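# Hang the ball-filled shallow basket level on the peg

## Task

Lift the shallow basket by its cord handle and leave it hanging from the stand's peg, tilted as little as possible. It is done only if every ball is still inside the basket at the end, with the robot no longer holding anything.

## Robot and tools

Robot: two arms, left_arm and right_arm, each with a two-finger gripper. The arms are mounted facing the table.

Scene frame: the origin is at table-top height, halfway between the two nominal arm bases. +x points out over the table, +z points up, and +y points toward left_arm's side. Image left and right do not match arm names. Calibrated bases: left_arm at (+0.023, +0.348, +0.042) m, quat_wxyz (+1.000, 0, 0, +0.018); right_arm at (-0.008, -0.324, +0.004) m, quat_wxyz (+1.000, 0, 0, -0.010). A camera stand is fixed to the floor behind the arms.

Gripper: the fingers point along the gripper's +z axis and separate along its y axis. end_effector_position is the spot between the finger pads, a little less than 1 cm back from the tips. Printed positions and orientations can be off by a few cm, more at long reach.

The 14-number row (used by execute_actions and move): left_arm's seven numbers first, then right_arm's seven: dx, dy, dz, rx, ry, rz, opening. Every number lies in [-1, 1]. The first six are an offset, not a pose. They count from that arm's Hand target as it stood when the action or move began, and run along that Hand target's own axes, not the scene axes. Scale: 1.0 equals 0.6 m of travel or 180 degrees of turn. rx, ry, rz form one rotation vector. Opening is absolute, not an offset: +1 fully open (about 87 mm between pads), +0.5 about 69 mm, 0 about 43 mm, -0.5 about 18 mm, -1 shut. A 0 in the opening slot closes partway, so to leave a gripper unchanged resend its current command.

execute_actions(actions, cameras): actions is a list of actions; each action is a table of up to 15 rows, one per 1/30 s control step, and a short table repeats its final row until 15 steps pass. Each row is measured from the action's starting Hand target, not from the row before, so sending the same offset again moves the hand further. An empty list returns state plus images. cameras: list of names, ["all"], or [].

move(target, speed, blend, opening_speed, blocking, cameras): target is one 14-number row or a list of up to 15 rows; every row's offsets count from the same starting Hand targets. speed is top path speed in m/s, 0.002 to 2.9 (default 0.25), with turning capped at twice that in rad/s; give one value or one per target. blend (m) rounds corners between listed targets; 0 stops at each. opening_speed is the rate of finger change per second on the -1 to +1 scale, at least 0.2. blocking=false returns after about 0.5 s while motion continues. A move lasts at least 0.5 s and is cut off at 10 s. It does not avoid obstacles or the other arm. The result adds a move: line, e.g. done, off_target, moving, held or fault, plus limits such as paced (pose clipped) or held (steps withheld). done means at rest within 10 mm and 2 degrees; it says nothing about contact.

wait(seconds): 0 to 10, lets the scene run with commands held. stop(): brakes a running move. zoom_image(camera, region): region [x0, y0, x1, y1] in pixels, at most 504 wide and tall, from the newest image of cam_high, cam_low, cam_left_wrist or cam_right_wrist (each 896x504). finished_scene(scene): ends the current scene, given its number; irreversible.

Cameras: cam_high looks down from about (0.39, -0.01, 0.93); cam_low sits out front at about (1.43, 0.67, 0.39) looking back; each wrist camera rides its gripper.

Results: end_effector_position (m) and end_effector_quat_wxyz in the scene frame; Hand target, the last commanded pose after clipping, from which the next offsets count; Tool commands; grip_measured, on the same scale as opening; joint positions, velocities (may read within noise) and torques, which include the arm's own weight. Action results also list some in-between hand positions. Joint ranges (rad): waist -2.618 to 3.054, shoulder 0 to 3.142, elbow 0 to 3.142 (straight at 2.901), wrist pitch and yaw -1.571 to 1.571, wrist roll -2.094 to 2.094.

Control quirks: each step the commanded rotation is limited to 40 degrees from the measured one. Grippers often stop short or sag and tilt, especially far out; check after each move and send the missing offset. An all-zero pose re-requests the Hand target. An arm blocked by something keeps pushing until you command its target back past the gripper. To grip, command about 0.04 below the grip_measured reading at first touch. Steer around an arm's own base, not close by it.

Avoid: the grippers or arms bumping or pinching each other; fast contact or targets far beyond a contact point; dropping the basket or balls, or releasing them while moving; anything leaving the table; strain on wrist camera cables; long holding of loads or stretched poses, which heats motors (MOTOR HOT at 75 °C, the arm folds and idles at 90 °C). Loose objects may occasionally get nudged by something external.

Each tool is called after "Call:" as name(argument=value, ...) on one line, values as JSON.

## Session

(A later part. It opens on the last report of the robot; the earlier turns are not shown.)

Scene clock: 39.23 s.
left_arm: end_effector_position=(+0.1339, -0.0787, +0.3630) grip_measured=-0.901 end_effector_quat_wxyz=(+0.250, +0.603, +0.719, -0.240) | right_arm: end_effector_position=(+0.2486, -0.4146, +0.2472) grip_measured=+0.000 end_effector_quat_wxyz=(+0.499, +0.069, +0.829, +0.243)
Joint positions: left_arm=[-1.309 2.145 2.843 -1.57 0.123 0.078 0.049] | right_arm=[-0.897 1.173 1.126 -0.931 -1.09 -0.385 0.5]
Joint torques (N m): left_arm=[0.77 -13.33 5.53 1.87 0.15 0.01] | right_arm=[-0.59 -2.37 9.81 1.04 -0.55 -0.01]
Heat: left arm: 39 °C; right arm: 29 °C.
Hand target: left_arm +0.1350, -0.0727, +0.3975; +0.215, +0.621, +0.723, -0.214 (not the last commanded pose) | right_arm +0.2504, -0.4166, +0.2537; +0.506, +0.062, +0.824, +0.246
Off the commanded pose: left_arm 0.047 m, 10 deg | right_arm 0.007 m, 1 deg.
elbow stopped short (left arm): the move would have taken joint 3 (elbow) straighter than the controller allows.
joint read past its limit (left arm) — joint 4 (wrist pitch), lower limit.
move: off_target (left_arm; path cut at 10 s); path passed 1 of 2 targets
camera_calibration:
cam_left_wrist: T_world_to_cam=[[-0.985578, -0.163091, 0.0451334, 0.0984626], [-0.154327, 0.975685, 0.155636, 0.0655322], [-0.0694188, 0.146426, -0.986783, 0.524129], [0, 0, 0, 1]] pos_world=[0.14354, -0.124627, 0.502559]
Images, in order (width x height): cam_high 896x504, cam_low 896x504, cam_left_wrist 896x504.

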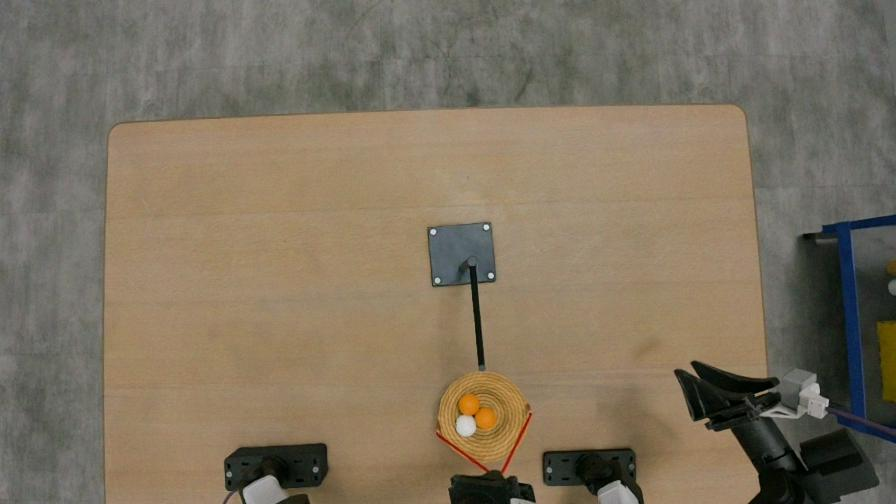

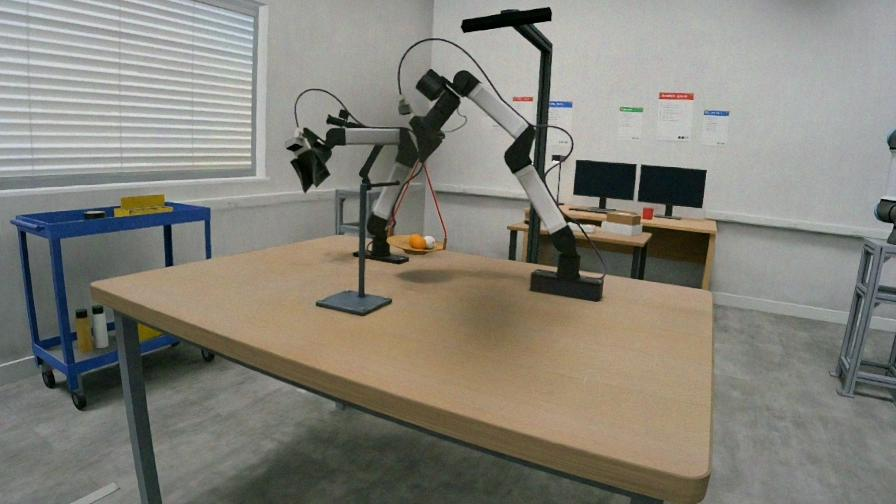

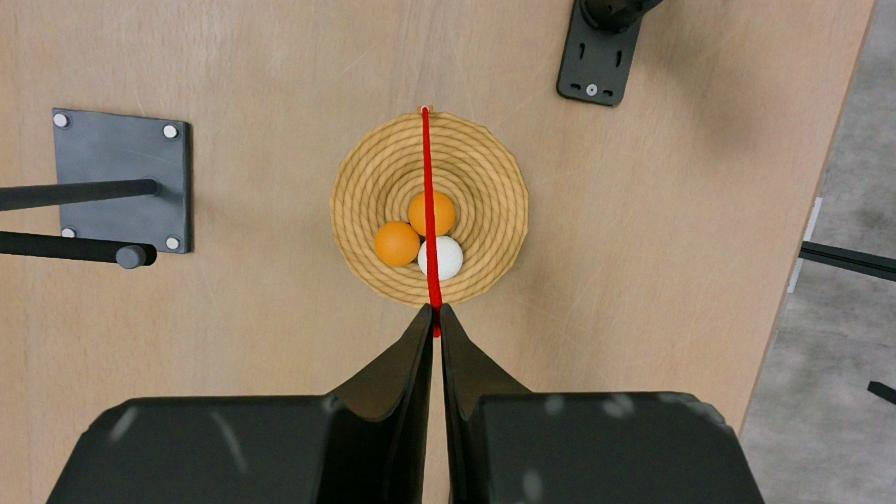

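Call:
wait(seconds=1, cameras=["all"])

Call:
zoom_image(camera="cam_low", region=[230, 60, 480, 320])

Scene clock: 41.23 s.
left_arm: end_effector_position=(+0.1339, -0.0787, +0.3630) grip_measured=-0.901 end_effector_quat_wxyz=(+0.250, +0.603, +0.718, -0.240) | right_arm: end_effector_position=(+0.2486, -0.4146, +0.2472) grip_measured=+0.000 end_effector_quat_wxyz=(+0.499, +0.069, +0.829, +0.243)
Joint positions: left_arm=[-1.309 2.145 2.843 -1.57 0.123 0.078 0.049] | right_arm=[-0.897 1.173 1.126 -0.931 -1.09 -0.385 0.5]
Joint torques (N m): left_arm=[0.66 -13.38 5.56 1.86 0.17 -0.01] | right_arm=[-0.61 -2.37 9.81 1.04 -0.55 -0.01]
Heat: left arm: 40 °C; right arm: 30 °C.
Hand target: left_arm +0.1350, -0.0727, +0.3975; +0.215, +0.621, +0.723, -0.214 (not the last commanded pose) | right_arm +0.2504, -0.4166, +0.2537; +0.506, +0.062, +0.824, +0.246
Tool commands: left_gripper/opening=-1.0 right_gripper/opening=+0.0
Off the commanded pose: left_arm 0.047 m, 10 deg | right_arm 0.007 m, 1 deg.
joint read past its limit (left arm) — joint 4 (wrist pitch), lower limit.
wait: 1.00 s; at rest from the start
camera_calibration:
cam_left_wrist: T_world_to_cam=[[-0.985722, -0.162262, 0.0449694, 0.0985491], [-0.153536, 0.975823, 0.155552, 0.0655443], [-0.0691223, 0.146426, -0.986804, 0.524204], [0, 0, 0, 1]] pos_world=[0.14344, -0.124726, 0.502659]
cam_right_wrist: T_world_to_cam=[[0.131136, -0.874486, -0.466989, -0.282157], [-0.974553, -0.0273309, -0.222486, 0.305976], [0.181798, 0.484281, -0.855816, 0.510528], [0, 0, 0, 1]] pos_world=[0.242378, -0.485618, 0.373229]

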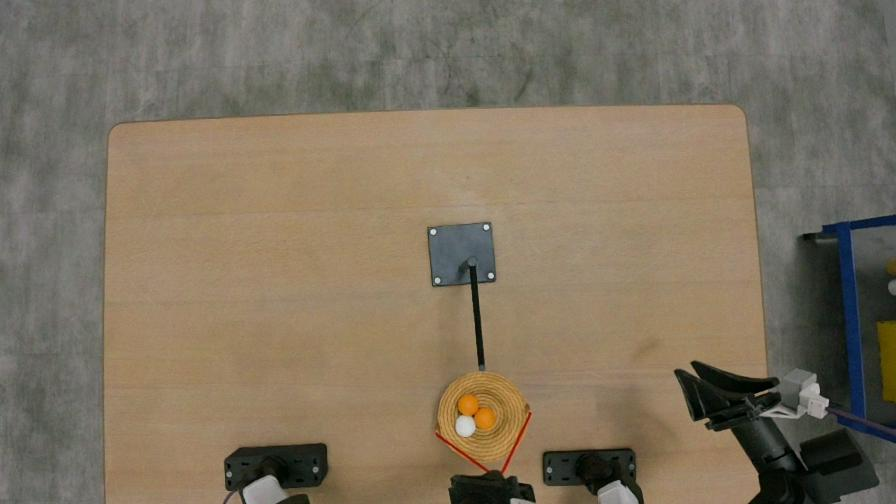

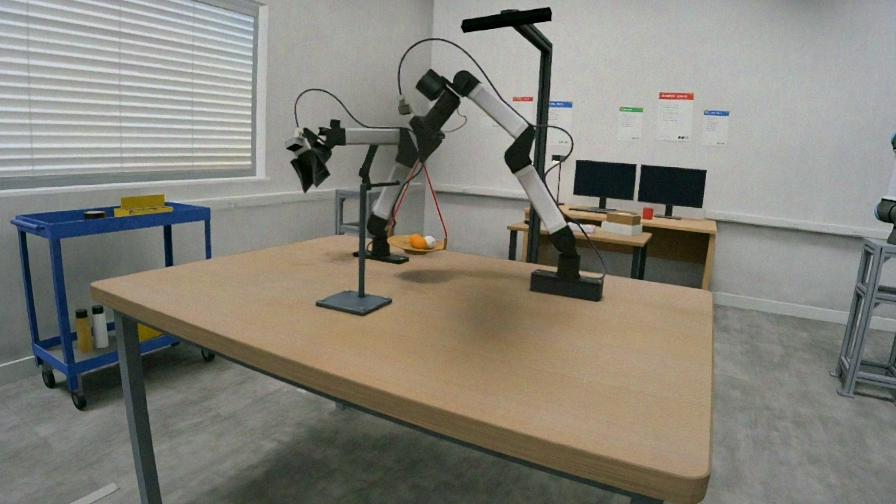

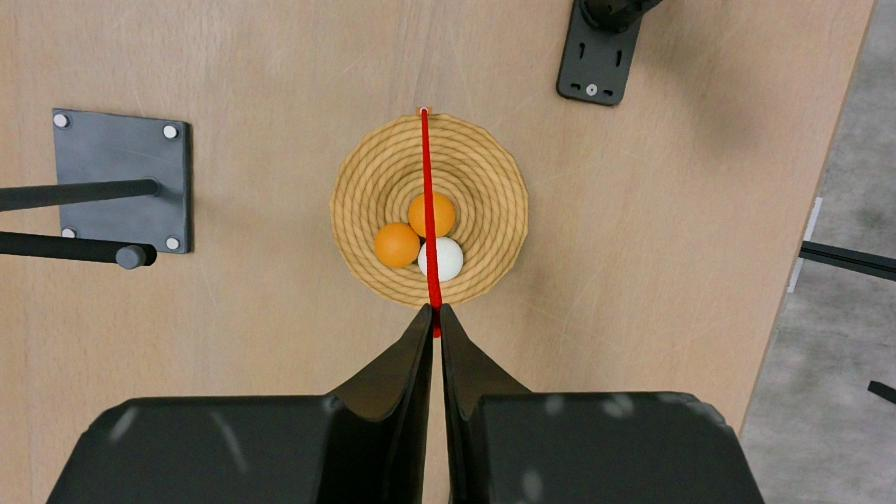

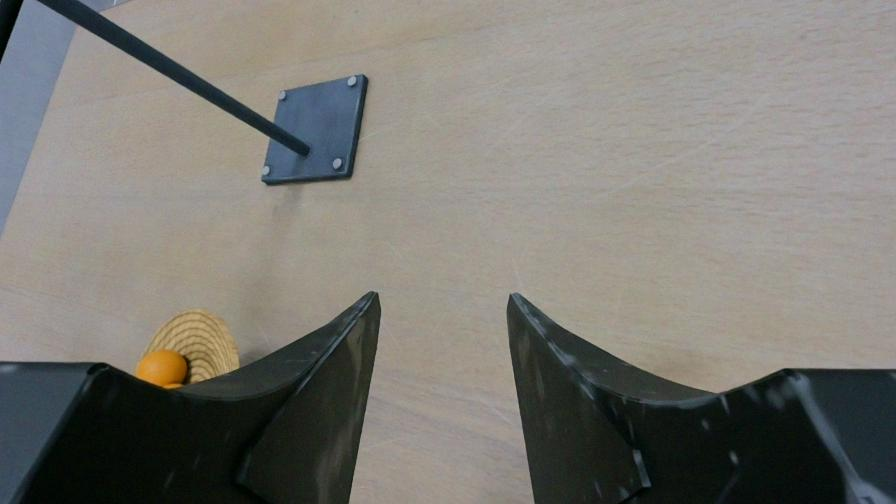

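Scaled by 1.938 from the camera's 896x504 image, which has a finer 1280x720 frame.

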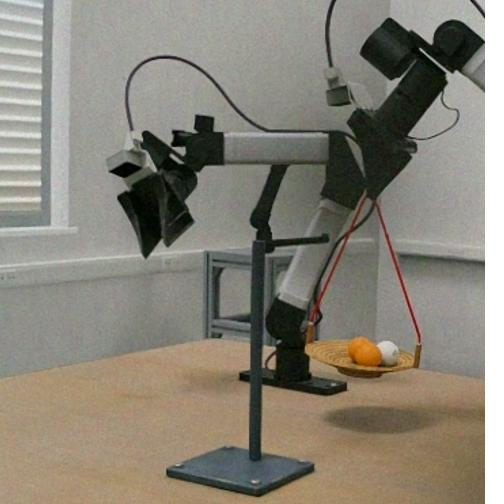

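Call:
zoom_image(camera="cam_low", region=[370, 150, 470, 270])

Call:
zoom_image(camera="cam_high", region=[420, 360, 550, 490])

Call:
zoom_image(camera="cam_left_wrist", region=[310, 90, 550, 350])

Scaled by 4.200 from the camera's 896x504 image, which has a finer 1280x720 frame.

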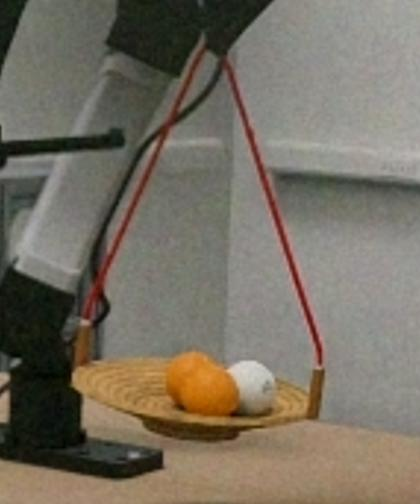

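Scaled by 3.877 from the camera's 896x504 image, which has a finer 1280x720 frame.

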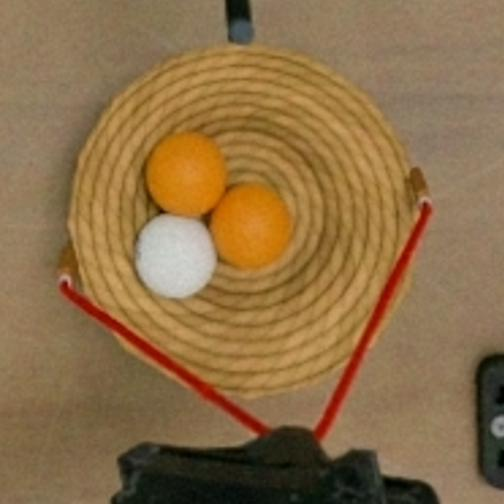

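Scaled by 1.938 from the camera's 896x504 image, which has a finer 1280x720 frame.

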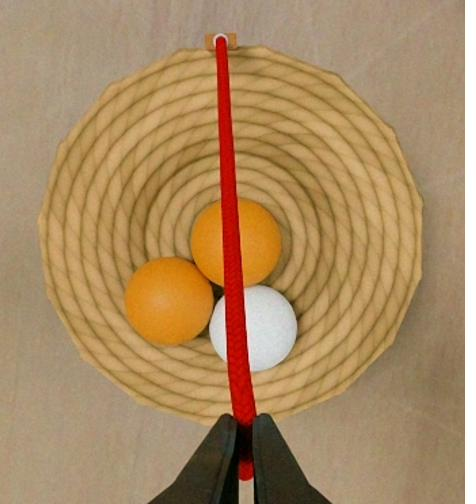

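Call:
move(target=[-0.0304,0.3145,0.0306,0.018,-0.053,0.0422,-1,0,0,0,0,0,0,0], speed=0.06)

Call:
wait(seconds=2, cameras=["cam_high","cam_low"])

Call:
zoom_image(camera="cam_low", region=[320, 130, 440, 270])

Call:
zoom_image(camera="cam_high", region=[420, 280, 550, 410])

Scene clock: 46.77 s.
left_arm: end_effector_position=(+0.3185, -0.0649, +0.3730) grip_measured=-0.901 end_effector_quat_wxyz=(+0.362, +0.604, +0.647, -0.291) | right_arm: end_effector_position=(+0.2486, -0.4146, +0.2472) grip_measured=+0.000 end_effector_quat_wxyz=(+0.499, +0.069, +0.829, +0.243)
Joint positions: left_arm=[-0.852 2.227 2.843 -1.317 0.493 0.453 0.049] | right_arm=[-0.897 1.173 1.126 -0.931 -1.09 -0.385 0.5]
Joint torques (N m): left_arm=[0.27 -9.37 5.93 2.16 0.38 -0.01] | right_arm=[-0.61 -2.39 9.81 1.04 -0.55 -0.02]
Heat: left arm: 39 °C; right arm: 30 °C.
Hand target: left_arm +0.3250, -0.0721, +0.3849; +0.270, +0.653, +0.653, -0.271 | right_arm +0.2504, -0.4166, +0.2537; +0.506, +0.062, +0.824, +0.246
Off the commanded pose: left_arm 0.015 m, 12 deg | right_arm 0.007 m, 1 deg.
elbow stopped short (left arm): the move would have taken joint 3 (elbow) straighter than the controller allows.
move: off_target (left_arm)

Scene clock: 48.77 s.
left_arm: end_effector_position=(+0.3183, -0.0651, +0.3731) grip_measured=-0.901 end_effector_quat_wxyz=(+0.362, +0.605, +0.647, -0.292) | right_arm: end_effector_position=(+0.2486, -0.4146, +0.2472) grip_measured=+0.000 end_effector_quat_wxyz=(+0.499, +0.069, +0.829, +0.243)
Joint positions: left_arm=[-0.852 2.227 2.843 -1.316 0.495 0.453 0.049] | right_arm=[-0.897 1.173 1.126 -0.931 -1.09 -0.385 0.5]
Joint torques (N m): left_arm=[0.28 -9.33 5.96 2.16 0.35 0.01] | right_arm=[-0.59 -2.39 9.78 1.04 -0.55 -0.01]
Heat: left arm: 39 °C; right arm: 30 °C.
Hand target: left_arm +0.3250, -0.0721, +0.3849; +0.270, +0.653, +0.653, -0.271 | right_arm +0.2504, -0.4166, +0.2537; +0.506, +0.062, +0.824, +0.246
Tool commands: left_gripper/opening=-1.0 right_gripper/opening=+0.0
Off the commanded pose: left_arm 0.015 m, 12 deg | right_arm 0.007 m, 1 deg.
wait: 2.00 s; at rest by 0.17 s
Images, in order (width x height): cam_high 896x504, cam_low 896x504.

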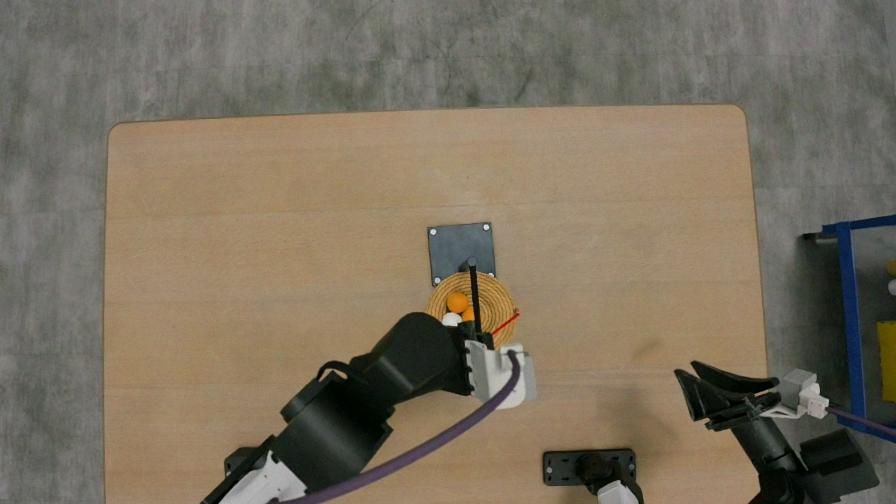

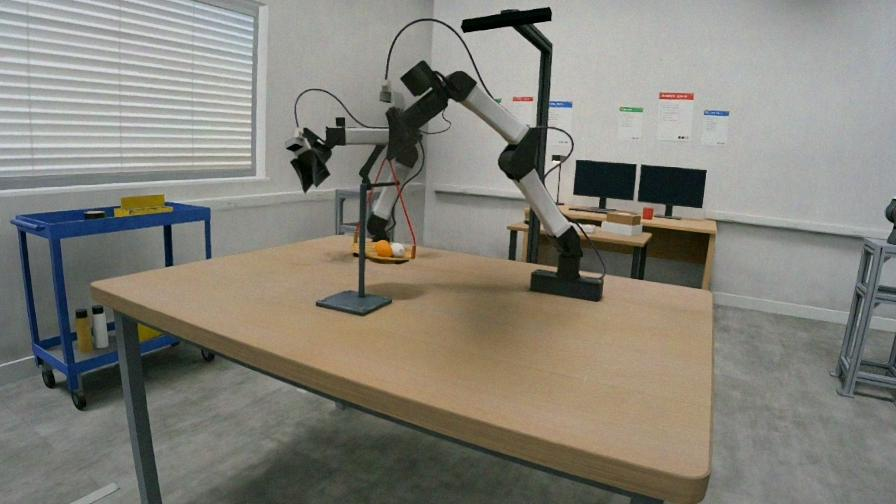

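Scaled by 3.600 from the camera's 896x504 image, which has a finer 1280x720 frame.

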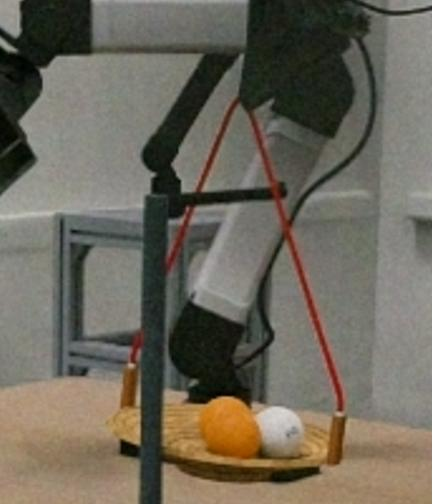

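Scaled by 3.877 from the camera's 896x504 image, which has a finer 1280x720 frame.

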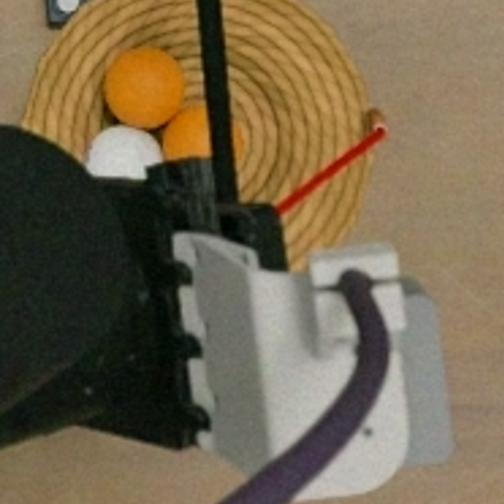

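Call:
move(target=[0.0625,0,0.0672,0,0,0,-1,0,0,0,0,0,0,0], speed=0.05, cameras=["cam_high","cam_low"])

Call:
zoom_image(camera="cam_low", region=[320, 140, 440, 280])

Call:
zoom_image(camera="cam_high", region=[450, 290, 530, 370])

Scene clock: 52.30 s.
left_arm: end_effector_position=(+0.3241, -0.0683, +0.3243) grip_measured=-0.901 end_effector_quat_wxyz=(+0.307, +0.629, +0.658, -0.278) | right_arm: end_effector_position=(+0.2486, -0.4146, +0.2472) grip_measured=+0.000 end_effector_quat_wxyz=(+0.499, +0.069, +0.829, +0.243)
Joint positions: left_arm=[-0.852 2.31 2.843 -1.376 0.495 0.518 0.049] | right_arm=[-0.897 1.173 1.126 -0.931 -1.09 -0.385 0.5]
Joint torques (N m): left_arm=[-0.64 -10.1 6.12 1.72 0.31 0.03] | right_arm=[-0.61 -2.39 9.8 1.04 -0.55 -0.01]
Heat: left arm: 39 °C; right arm: 30 °C.
Hand target: left_arm +0.3250, -0.0741, +0.3300; +0.270, +0.653, +0.653, -0.271 | right_arm +0.2504, -0.4166, +0.2537; +0.506, +0.062, +0.824, +0.246
Off the commanded pose: left_arm 0.008 m, 5 deg | right_arm 0.007 m, 1 deg.
elbow stopped short (left arm): the move would have taken joint 3 (elbow) straighter than the controller allows.
move: off_target (left_arm)
Images, in order (width x height): cam_high 896x504, cam_low 896x504.

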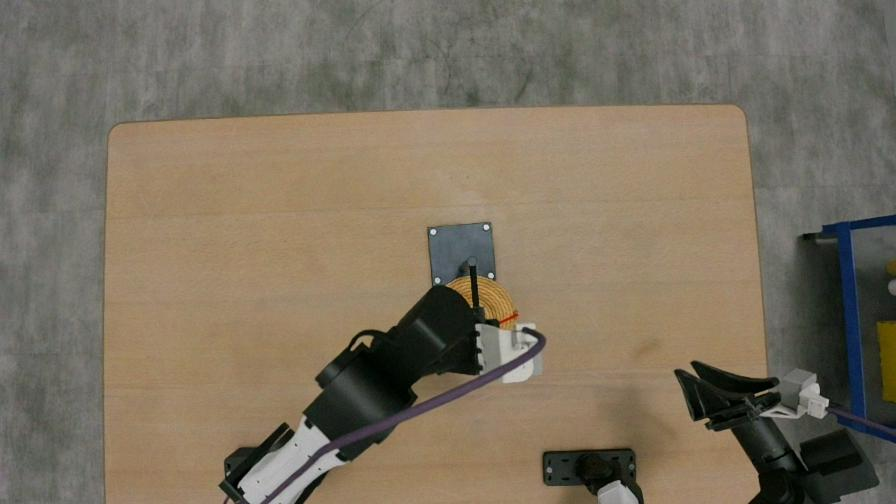

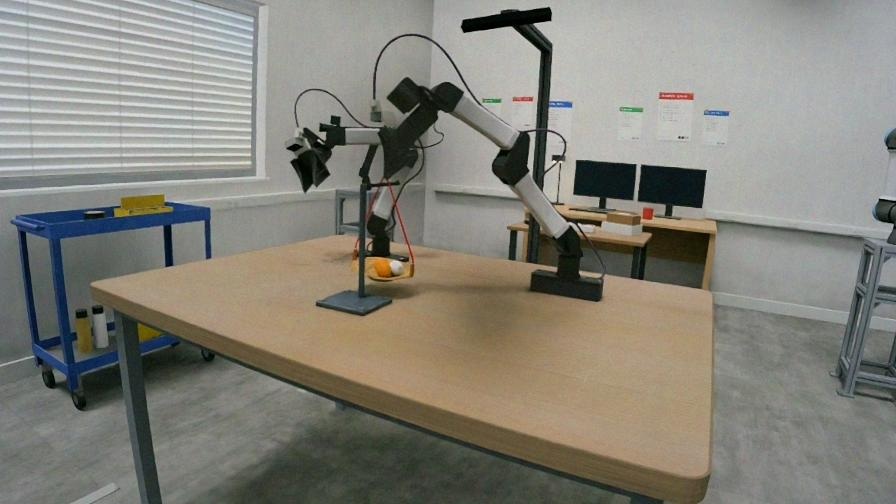

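Scaled by 3.600 from the camera's 896x504 image, which has a finer 1280x720 frame.

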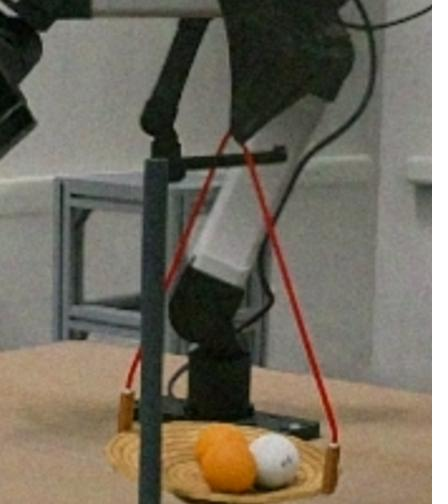

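Scaled by 6.300 from the camera's 896x504 image, which has a finer 1280x720 frame.

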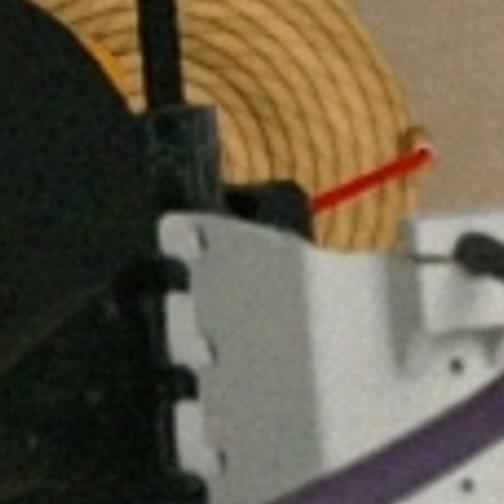

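Call:
move(target=[0.0236,0,0.0118,0,0,0,-1,0,0,0,0,0,0,0], speed=0.03, cameras=["cam_low"])

Call:
zoom_image(camera="cam_low", region=[350, 160, 420, 230])

Scene clock: 54.83 s.
left_arm: end_effector_position=(+0.3223, -0.0652, +0.3148) grip_measured=-0.901 end_effector_quat_wxyz=(+0.292, +0.639, +0.657, -0.273) | right_arm: end_effector_position=(+0.2486, -0.4146, +0.2472) grip_measured=+0.000 end_effector_quat_wxyz=(+0.499, +0.069, +0.829, +0.243)
Joint positions: left_arm=[-0.852 2.322 2.843 -1.406 0.495 0.546 0.049] | right_arm=[-0.897 1.173 1.126 -0.931 -1.09 -0.385 0.5]
Joint torques (N m): left_arm=[-0.08 -9.54 6.12 1.56 0.34 0.05] | right_arm=[-0.59 -2.37 9.81 1.04 -0.55 -0.01]
Heat: left arm: 39 °C; right arm: 31 °C.
Hand target: left_arm +0.3249, -0.0691, +0.3150; +0.270, +0.653, +0.653, -0.271 | right_arm +0.2504, -0.4166, +0.2537; +0.506, +0.062, +0.824, +0.246
Off the commanded pose: left_arm 0.005 m, 3 deg | right_arm 0.007 m, 1 deg.
elbow stopped short (left arm): the move would have taken joint 3 (elbow) straighter than the controller allows.
move: off_target (left_arm)
Images, in order (width x height): cam_low 896x504.

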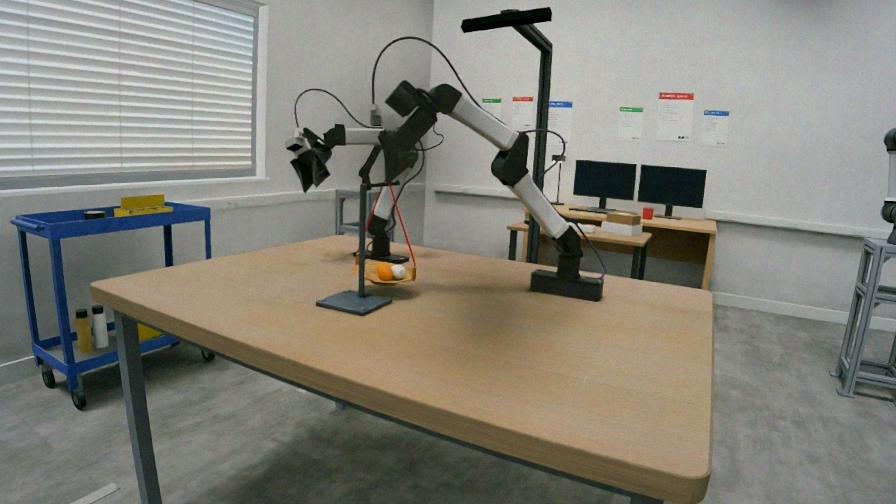

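Scaled by 7.200 from the camera's 896x504 image, which has a finer 1280x720 frame.

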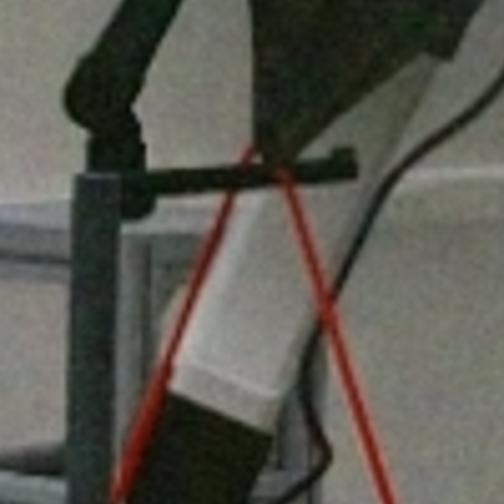

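Call:
move(target=[0.0094,0,0.0094,0,0,0,-1,0,0,0,0,0,0,0], speed=0.03, cameras=["cam_low"])

Call:
zoom_image(camera="cam_low", region=[330, 160, 430, 290])

Call:
zoom_image(camera="cam_low", region=[370, 170, 410, 200])

Scene clock: 56.23 s.
left_arm: end_effector_position=(+0.3222, -0.0653, +0.3143) grip_measured=-0.901 end_effector_quat_wxyz=(+0.292, +0.642, +0.654, -0.273) | right_arm: end_effector_position=(+0.2486, -0.4146, +0.2472) grip_measured=+0.000 end_effector_quat_wxyz=(+0.499, +0.069, +0.829, +0.243)
Joint positions: left_arm=[-0.852 2.326 2.85 -1.411 0.498 0.555 0.049] | right_arm=[-0.897 1.173 1.126 -0.931 -1.09 -0.385 0.5]
Joint torques (N m): left_arm=[-0.1 -8.81 5.53 1.5 0.33 -0.01] | right_arm=[-0.62 -2.36 9.81 1.04 -0.56 -0.01]
Heat: left arm: 39 °C; right arm: 31 °C.
Hand target: left_arm +0.3249, -0.0691, +0.3070; +0.270, +0.653, +0.653, -0.271 | right_arm +0.2504, -0.4166, +0.2537; +0.506, +0.062, +0.824, +0.246
Off the commanded pose: left_arm 0.009 m, 3 deg | right_arm 0.007 m, 1 deg.
elbow stopped short (left arm): the move would have taken joint 3 (elbow) straighter than the controller allows.
move: off_target (left_arm)
Images, in order (width x height): cam_low 896x504.

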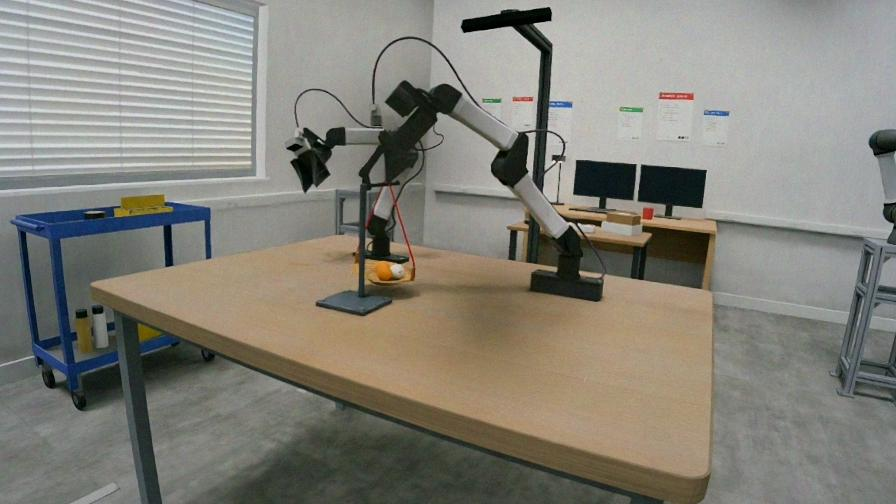

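Scaled by 3.877 from the camera's 896x504 image, which has a finer 1280x720 frame.

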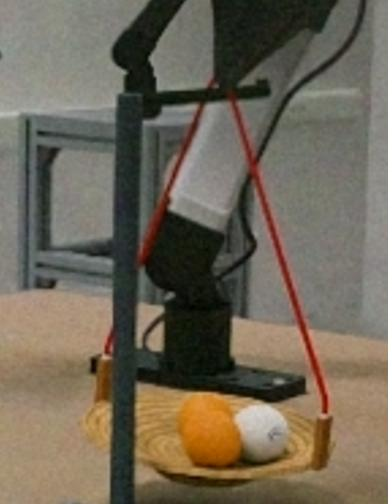

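Scaled by 12.600 from the camera's 896x504 image, which has a finer 1280x720 frame.

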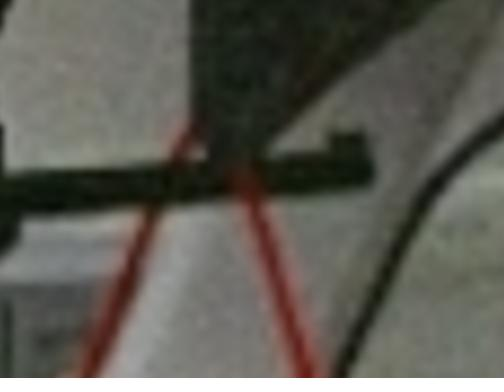

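Call:
move(target=[[-0.024,0,-0.0113,0,0,0,-1,0,0,0,0,0,0,0],[-0.0075,0,0.0052,0,0,0,-1,0,0,0,0,0,0,0]], speed=0.03, cameras=["cam_low"])

Call:
zoom_image(camera="cam_low", region=[330, 160, 430, 290])

Call:
zoom_image(camera="cam_low", region=[370, 170, 410, 200])

Scene clock: 59.10 s.
left_arm: end_effector_position=(+0.3222, -0.0655, +0.3145) grip_measured=-0.901 end_effector_quat_wxyz=(+0.292, +0.641, +0.655, -0.273) | right_arm: end_effector_position=(+0.2486, -0.4146, +0.2472) grip_measured=+0.000 end_effector_quat_wxyz=(+0.499, +0.069, +0.829, +0.243)
Joint positions: left_arm=[-0.852 2.326 2.85 -1.41 0.498 0.551 0.049] | right_arm=[-0.897 1.173 1.126 -0.931 -1.09 -0.385 0.5]
Joint torques (N m): left_arm=[-0.85 -8.69 5.57 1.7 0.26 -0.06] | right_arm=[-0.58 -2.37 9.8 1.04 -0.55 -0.01]
Heat: left arm: 40 °C; right arm: 31 °C.
Hand target: left_arm +0.3249, -0.0745, +0.3079; +0.270, +0.653, +0.653, -0.271 | right_arm +0.2504, -0.4166, +0.2537; +0.506, +0.062, +0.824, +0.246
Off the commanded pose: left_arm 0.011 m, 3 deg | right_arm 0.007 m, 1 deg.
elbow stopped short (left arm): the move would have taken joint 3 (elbow) straighter than the controller allows.
move: off_target (left_arm)
Images, in order (width x height): cam_low 896x504.

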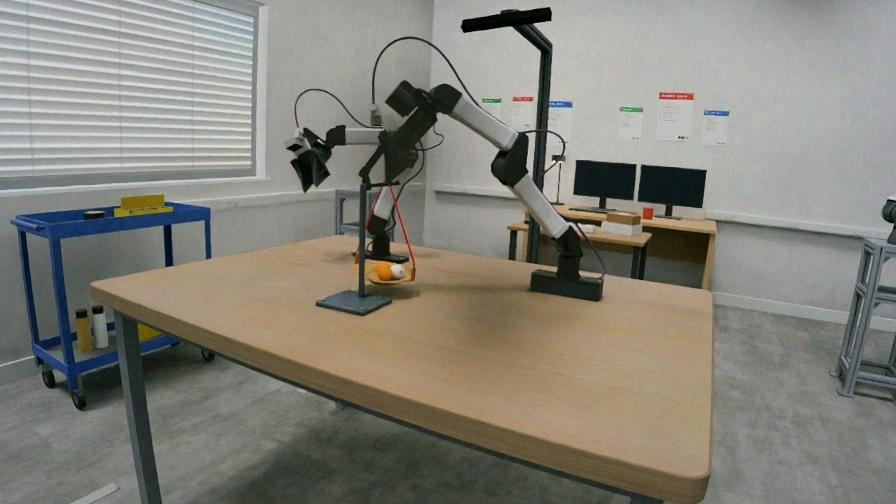

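Scaled by 3.877 from the camera's 896x504 image, which has a finer 1280x720 frame.

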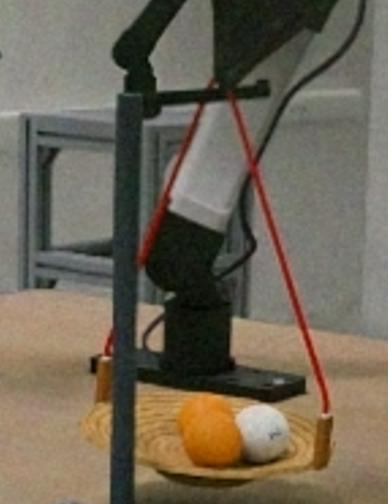

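Scaled by 12.600 from the camera's 896x504 image, which has a finer 1280x720 frame.

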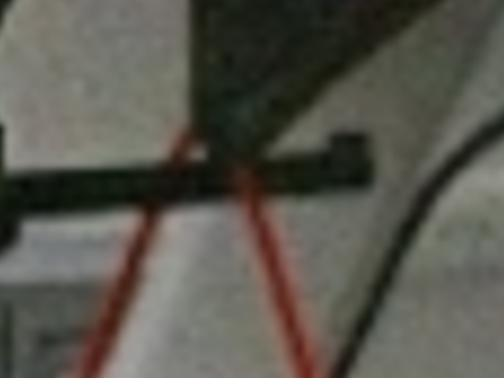

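Call:
move(target=[[-0.0442,0,-0.0195,0,0,0,-1,0,0,0,0,0,0,0],[-0.0065,0,0.0065,0,0,0,-1,0,0,0,0,0,0,0]], speed=0.04, cameras=["cam_low"])

Call:
zoom_image(camera="cam_low", region=[330, 160, 430, 290])

Call:
zoom_image(camera="cam_low", region=[370, 170, 410, 200])

Scene clock: 62.23 s.
left_arm: end_effector_position=(+0.3226, -0.0657, +0.3143) grip_measured=-0.901 end_effector_quat_wxyz=(+0.291, +0.634, +0.663, -0.272) | right_arm: end_effector_position=(+0.2486, -0.4146, +0.2472) grip_measured=+0.000 end_effector_quat_wxyz=(+0.499, +0.069, +0.829, +0.243)
Joint positions: left_arm=[-0.854 2.326 2.85 -1.407 0.486 0.528 0.049] | right_arm=[-0.897 1.173 1.126 -0.931 -1.09 -0.385 0.5]
Joint torques (N m): left_arm=[-1.29 -8.38 5.56 1.84 0.34 0.08] | right_arm=[-0.61 -2.37 9.81 1.04 -0.55 -0.01]
Heat: left arm: 40 °C; right arm: 31 °C.
Hand target: left_arm +0.3250, -0.0800, +0.3079; +0.270, +0.653, +0.653, -0.271 | right_arm +0.2504, -0.4166, +0.2537; +0.506, +0.062, +0.824, +0.246
Off the commanded pose: left_arm 0.016 m, 3 deg | right_arm 0.007 m, 1 deg.
elbow stopped short (left arm): the move would have taken joint 3 (elbow) straighter than the controller allows.
move: off_target (left_arm)
Images, in order (width x height): cam_low 896x504.

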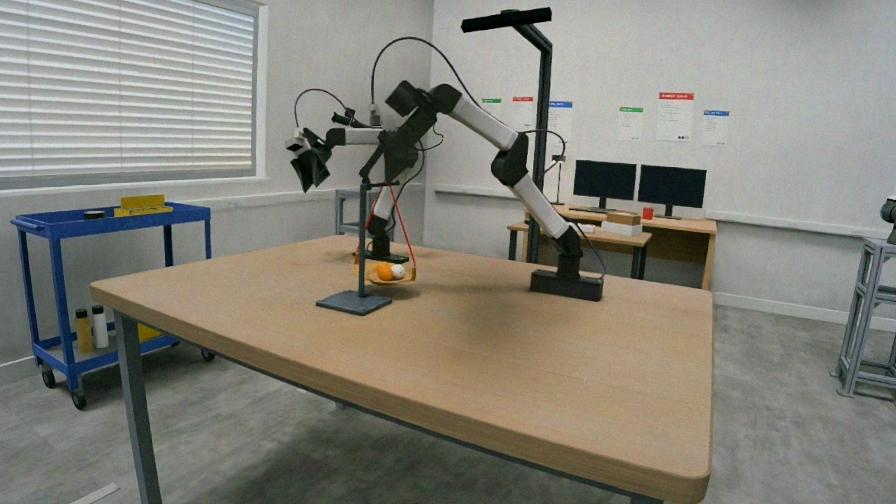

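Scaled by 3.877 from the camera's 896x504 image, which has a finer 1280x720 frame.

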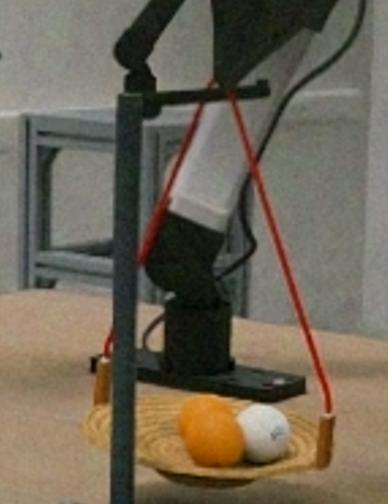

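Scaled by 12.600 from the camera's 896x504 image, which has a finer 1280x720 frame.

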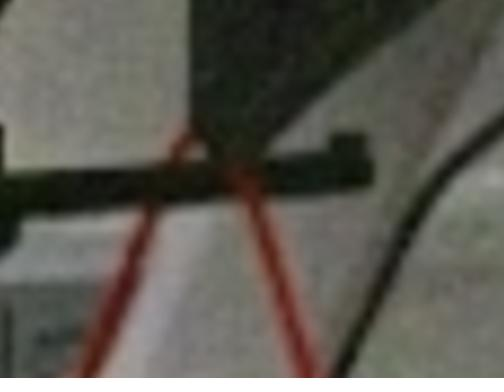

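Call:
move(target=[-0.05,0,-0.03,0,0,0,-1,0,0,0,0,0,0,0], speed=0.04)

Call:
zoom_image(camera="cam_low", region=[370, 170, 410, 200])

Scene clock: 63.70 s.
left_arm: end_effector_position=(+0.3226, -0.0663, +0.3145) grip_measured=-0.901 end_effector_quat_wxyz=(+0.290, +0.625, +0.672, -0.272) | right_arm: end_effector_position=(+0.2486, -0.4146, +0.2472) grip_measured=+0.000 end_effector_quat_wxyz=(+0.499, +0.069, +0.829, +0.243)
Joint positions: left_arm=[-0.856 2.326 2.85 -1.402 0.479 0.502 0.049] | right_arm=[-0.897 1.173 1.126 -0.931 -1.09 -0.385 0.5]
Joint torques (N m): left_arm=[-2.07 -12.26 5.6 2.49 0.3 -0.25] | right_arm=[-0.59 -2.36 9.8 1.04 -0.55 -0.01]
Heat: left arm: 40 °C; right arm: 31 °C.
Hand target: left_arm +0.3250, -0.0885, +0.3419; +0.270, +0.653, +0.653, -0.271 | right_arm +0.2504, -0.4166, +0.2537; +0.506, +0.062, +0.824, +0.246
Off the commanded pose: left_arm 0.035 m, 4 deg | right_arm 0.007 m, 1 deg.
elbow stopped short (left arm): the move would have taken joint 3 (elbow) straighter than the controller allows.
move: off_target (left_arm)

Scaled by 12.600 from the camera's 896x504 image, which has a finer 1280x720 frame.
This view is cut from an older image: the scene may have changed since it was taken.

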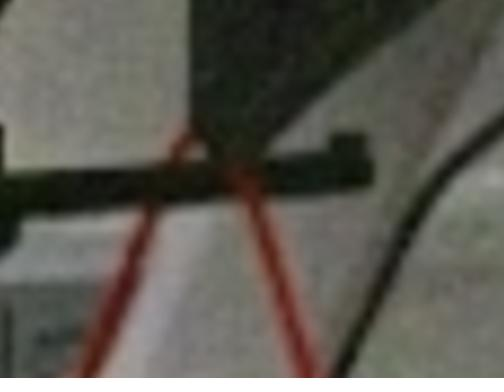

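Call:
move(target=[-0.032,0,-0.039,0,0,0,-1,0,0,0,0,0,0,0], speed=0.04, cameras=["cam_low"])

Call:
zoom_image(camera="cam_low", region=[350, 160, 420, 230])

Scene clock: 66.27 s.
left_arm: end_effector_position=(+0.3303, -0.0799, +0.3273) grip_measured=-0.901 end_effector_quat_wxyz=(+0.326, +0.616, +0.661, -0.279) | right_arm: end_effector_position=(+0.2486, -0.4146, +0.2472) grip_measured=+0.000 end_effector_quat_wxyz=(+0.499, +0.069, +0.829, +0.243)
Joint positions: left_arm=[-0.862 2.323 2.85 -1.319 0.476 0.475 0.049] | right_arm=[-0.897 1.173 1.126 -0.931 -1.09 -0.385 0.5]
Joint torques (N m): left_arm=[-0.92 -15.54 5.56 2.19 0.37 -0.29] | right_arm=[-0.59 -2.36 9.8 1.04 -0.55 -0.01]
Heat: left arm: 41 °C; right arm: 31 °C.
Hand target: left_arm +0.3250, -0.0856, +0.3720; +0.270, +0.653, +0.653, -0.271 | right_arm +0.2504, -0.4166, +0.2537; +0.506, +0.062, +0.824, +0.246
Off the commanded pose: left_arm 0.045 m, 8 deg | right_arm 0.007 m, 1 deg.
elbow stopped short (left arm): the move would have taken joint 3 (elbow) straighter than the controller allows.
move: off_target (left_arm)
Images, in order (width x height): cam_low 896x504.

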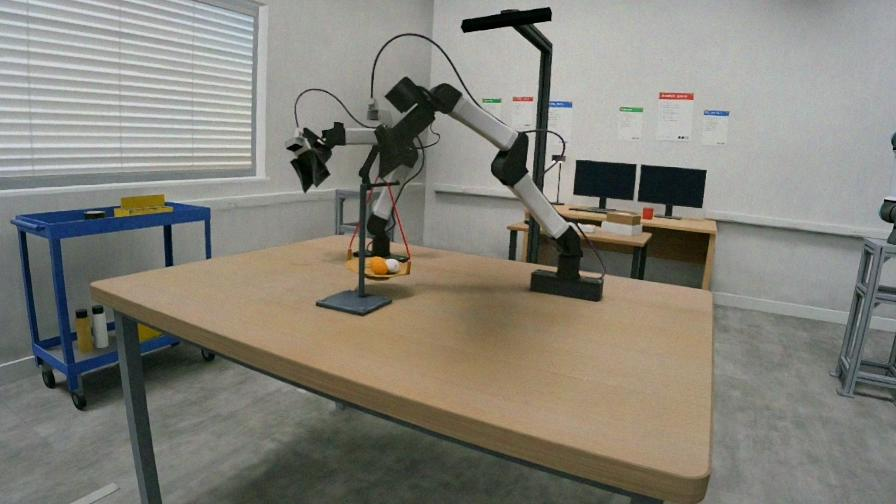

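Scaled by 7.200 from the camera's 896x504 image, which has a finer 1280x720 frame.

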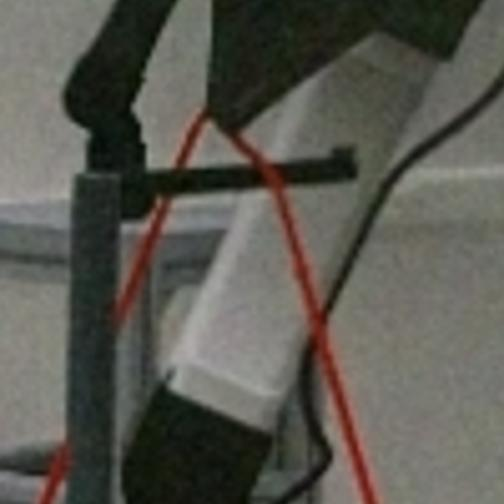

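Call:
move(target=[0.0844,0,0.057,0,0,0,-1,0,0,0,0,0,0,0], speed=0.04, cameras=["cam_low"])

Call:
zoom_image(camera="cam_low", region=[370, 170, 410, 200])

Call:
zoom_image(camera="cam_low", region=[330, 160, 430, 290])

Scene clock: 69.87 s.
left_arm: end_effector_position=(+0.3226, -0.0715, +0.3192) grip_measured=-0.901 end_effector_quat_wxyz=(+0.304, +0.640, +0.651, -0.273) | right_arm: end_effector_position=(+0.2486, -0.4146, +0.2472) grip_measured=+0.000 end_effector_quat_wxyz=(+0.499, +0.069, +0.829, +0.243)
Joint positions: left_arm=[-0.862 2.323 2.85 -1.382 0.489 0.54 0.049] | right_arm=[-0.897 1.173 1.126 -0.931 -1.09 -0.385 0.5]
Joint torques (N m): left_arm=[0.2 -8.91 5.57 1.51 0.35 -0.02] | right_arm=[-0.59 -2.37 9.8 1.04 -0.55 -0.01]
Heat: left arm: 42 °C; right arm: 31 °C.
Hand target: left_arm +0.3249, -0.0740, +0.3120; +0.270, +0.653, +0.653, -0.271 | right_arm +0.2504, -0.4166, +0.2537; +0.506, +0.062, +0.824, +0.246
Off the commanded pose: left_arm 0.008 m, 4 deg | right_arm 0.007 m, 1 deg.
elbow stopped short (left arm): the move would have taken joint 3 (elbow) straighter than the controller allows.
move: off_target (left_arm)
Images, in order (width x height): cam_low 896x504.

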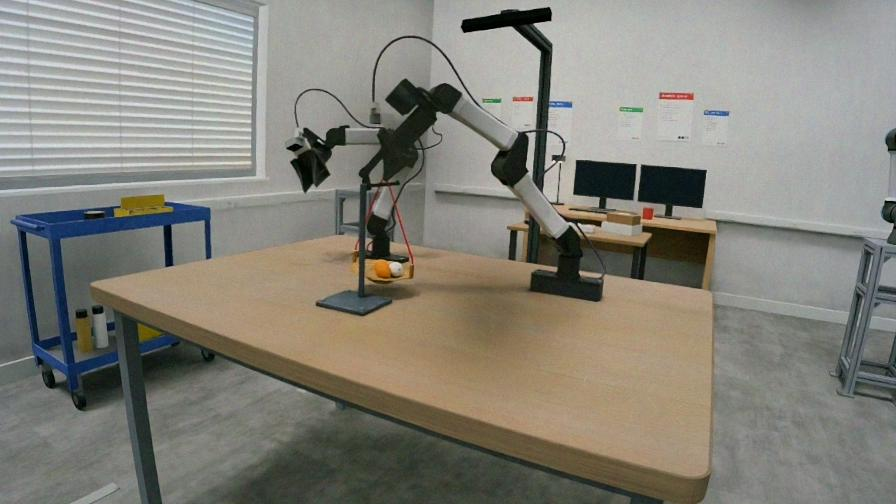

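Scaled by 12.600 from the camera's 896x504 image, which has a finer 1280x720 frame.

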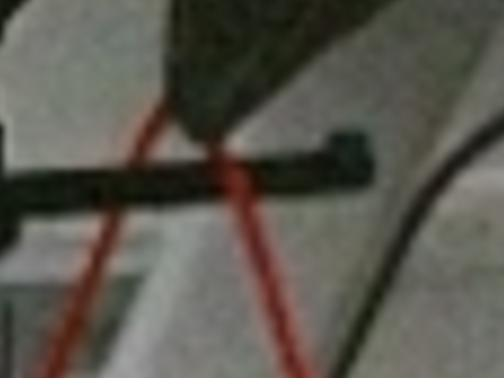

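Scaled by 3.877 from the camera's 896x504 image, which has a finer 1280x720 frame.

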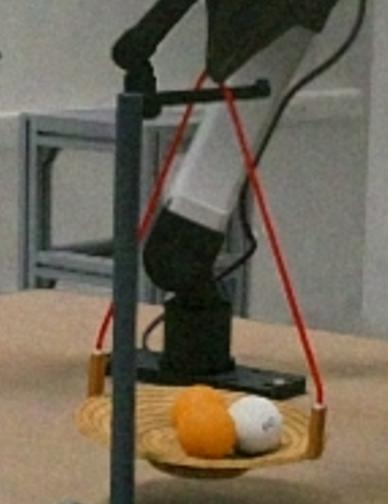

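Call:
move(target=[0.0112,0,0.0077,0,0,0,-1,0,0,0,0,0,0,0], speed=0.03, cameras=["cam_low"])

Call:
zoom_image(camera="cam_low", region=[370, 170, 410, 200])

Call:
zoom_image(camera="cam_low", region=[330, 160, 430, 290])

Scene clock: 71.33 s.
left_arm: end_effector_position=(+0.3226, -0.0729, +0.3173) grip_measured=-0.901 end_effector_quat_wxyz=(+0.303, +0.644, +0.646, -0.274) | right_arm: end_effector_position=(+0.2486, -0.4146, +0.2472) grip_measured=+0.000 end_effector_quat_wxyz=(+0.499, +0.069, +0.829, +0.243)
Joint positions: left_arm=[-0.862 2.33 2.854 -1.383 0.497 0.553 0.049] | right_arm=[-0.897 1.173 1.126 -0.931 -1.09 -0.385 0.5]
Joint torques (N m): left_arm=[0.24 -8.54 5.26 1.35 0.29 0.03] | right_arm=[-0.61 -2.36 9.78 1.05 -0.55 -0.01]
Heat: left arm: 42 °C; right arm: 31 °C.
Hand target: left_arm +0.3249, -0.0724, +0.3040; +0.270, +0.653, +0.653, -0.271 | right_arm +0.2504, -0.4166, +0.2537; +0.506, +0.062, +0.824, +0.246
Off the commanded pose: left_arm 0.014 m, 4 deg | right_arm 0.007 m, 1 deg.
elbow stopped short (left arm): the move would have taken joint 3 (elbow) straighter than the controller allows.
move: off_target (left_arm)
Images, in order (width x height): cam_low 896x504.

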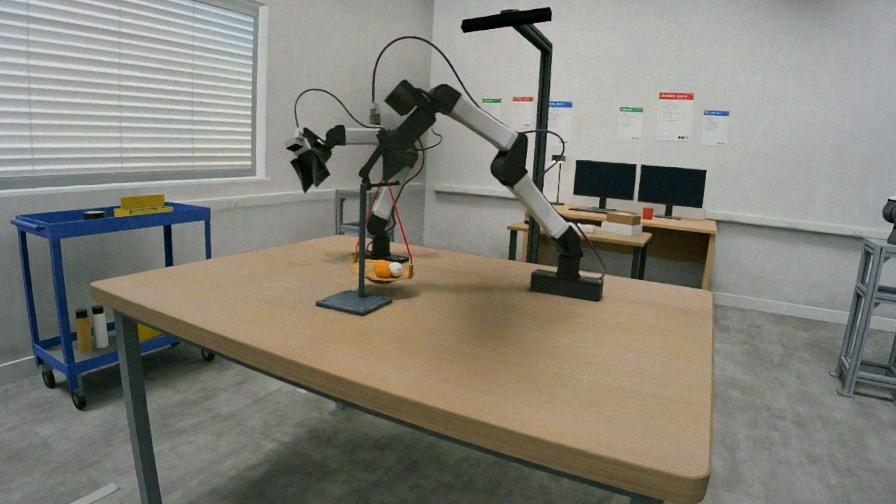

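Scaled by 12.600 from the camera's 896x504 image, which has a finer 1280x720 frame.

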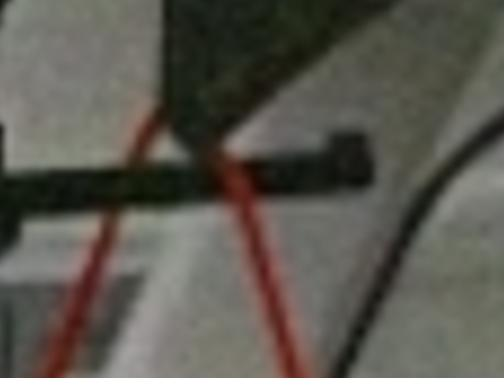

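Scaled by 3.877 from the camera's 896x504 image, which has a finer 1280x720 frame.

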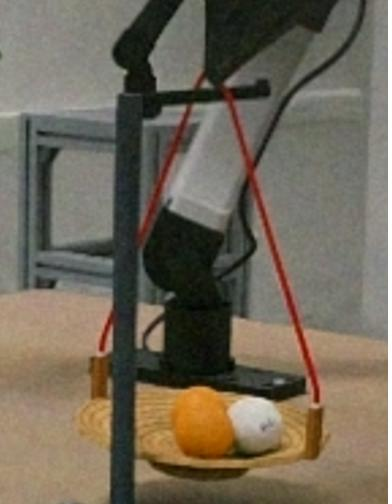

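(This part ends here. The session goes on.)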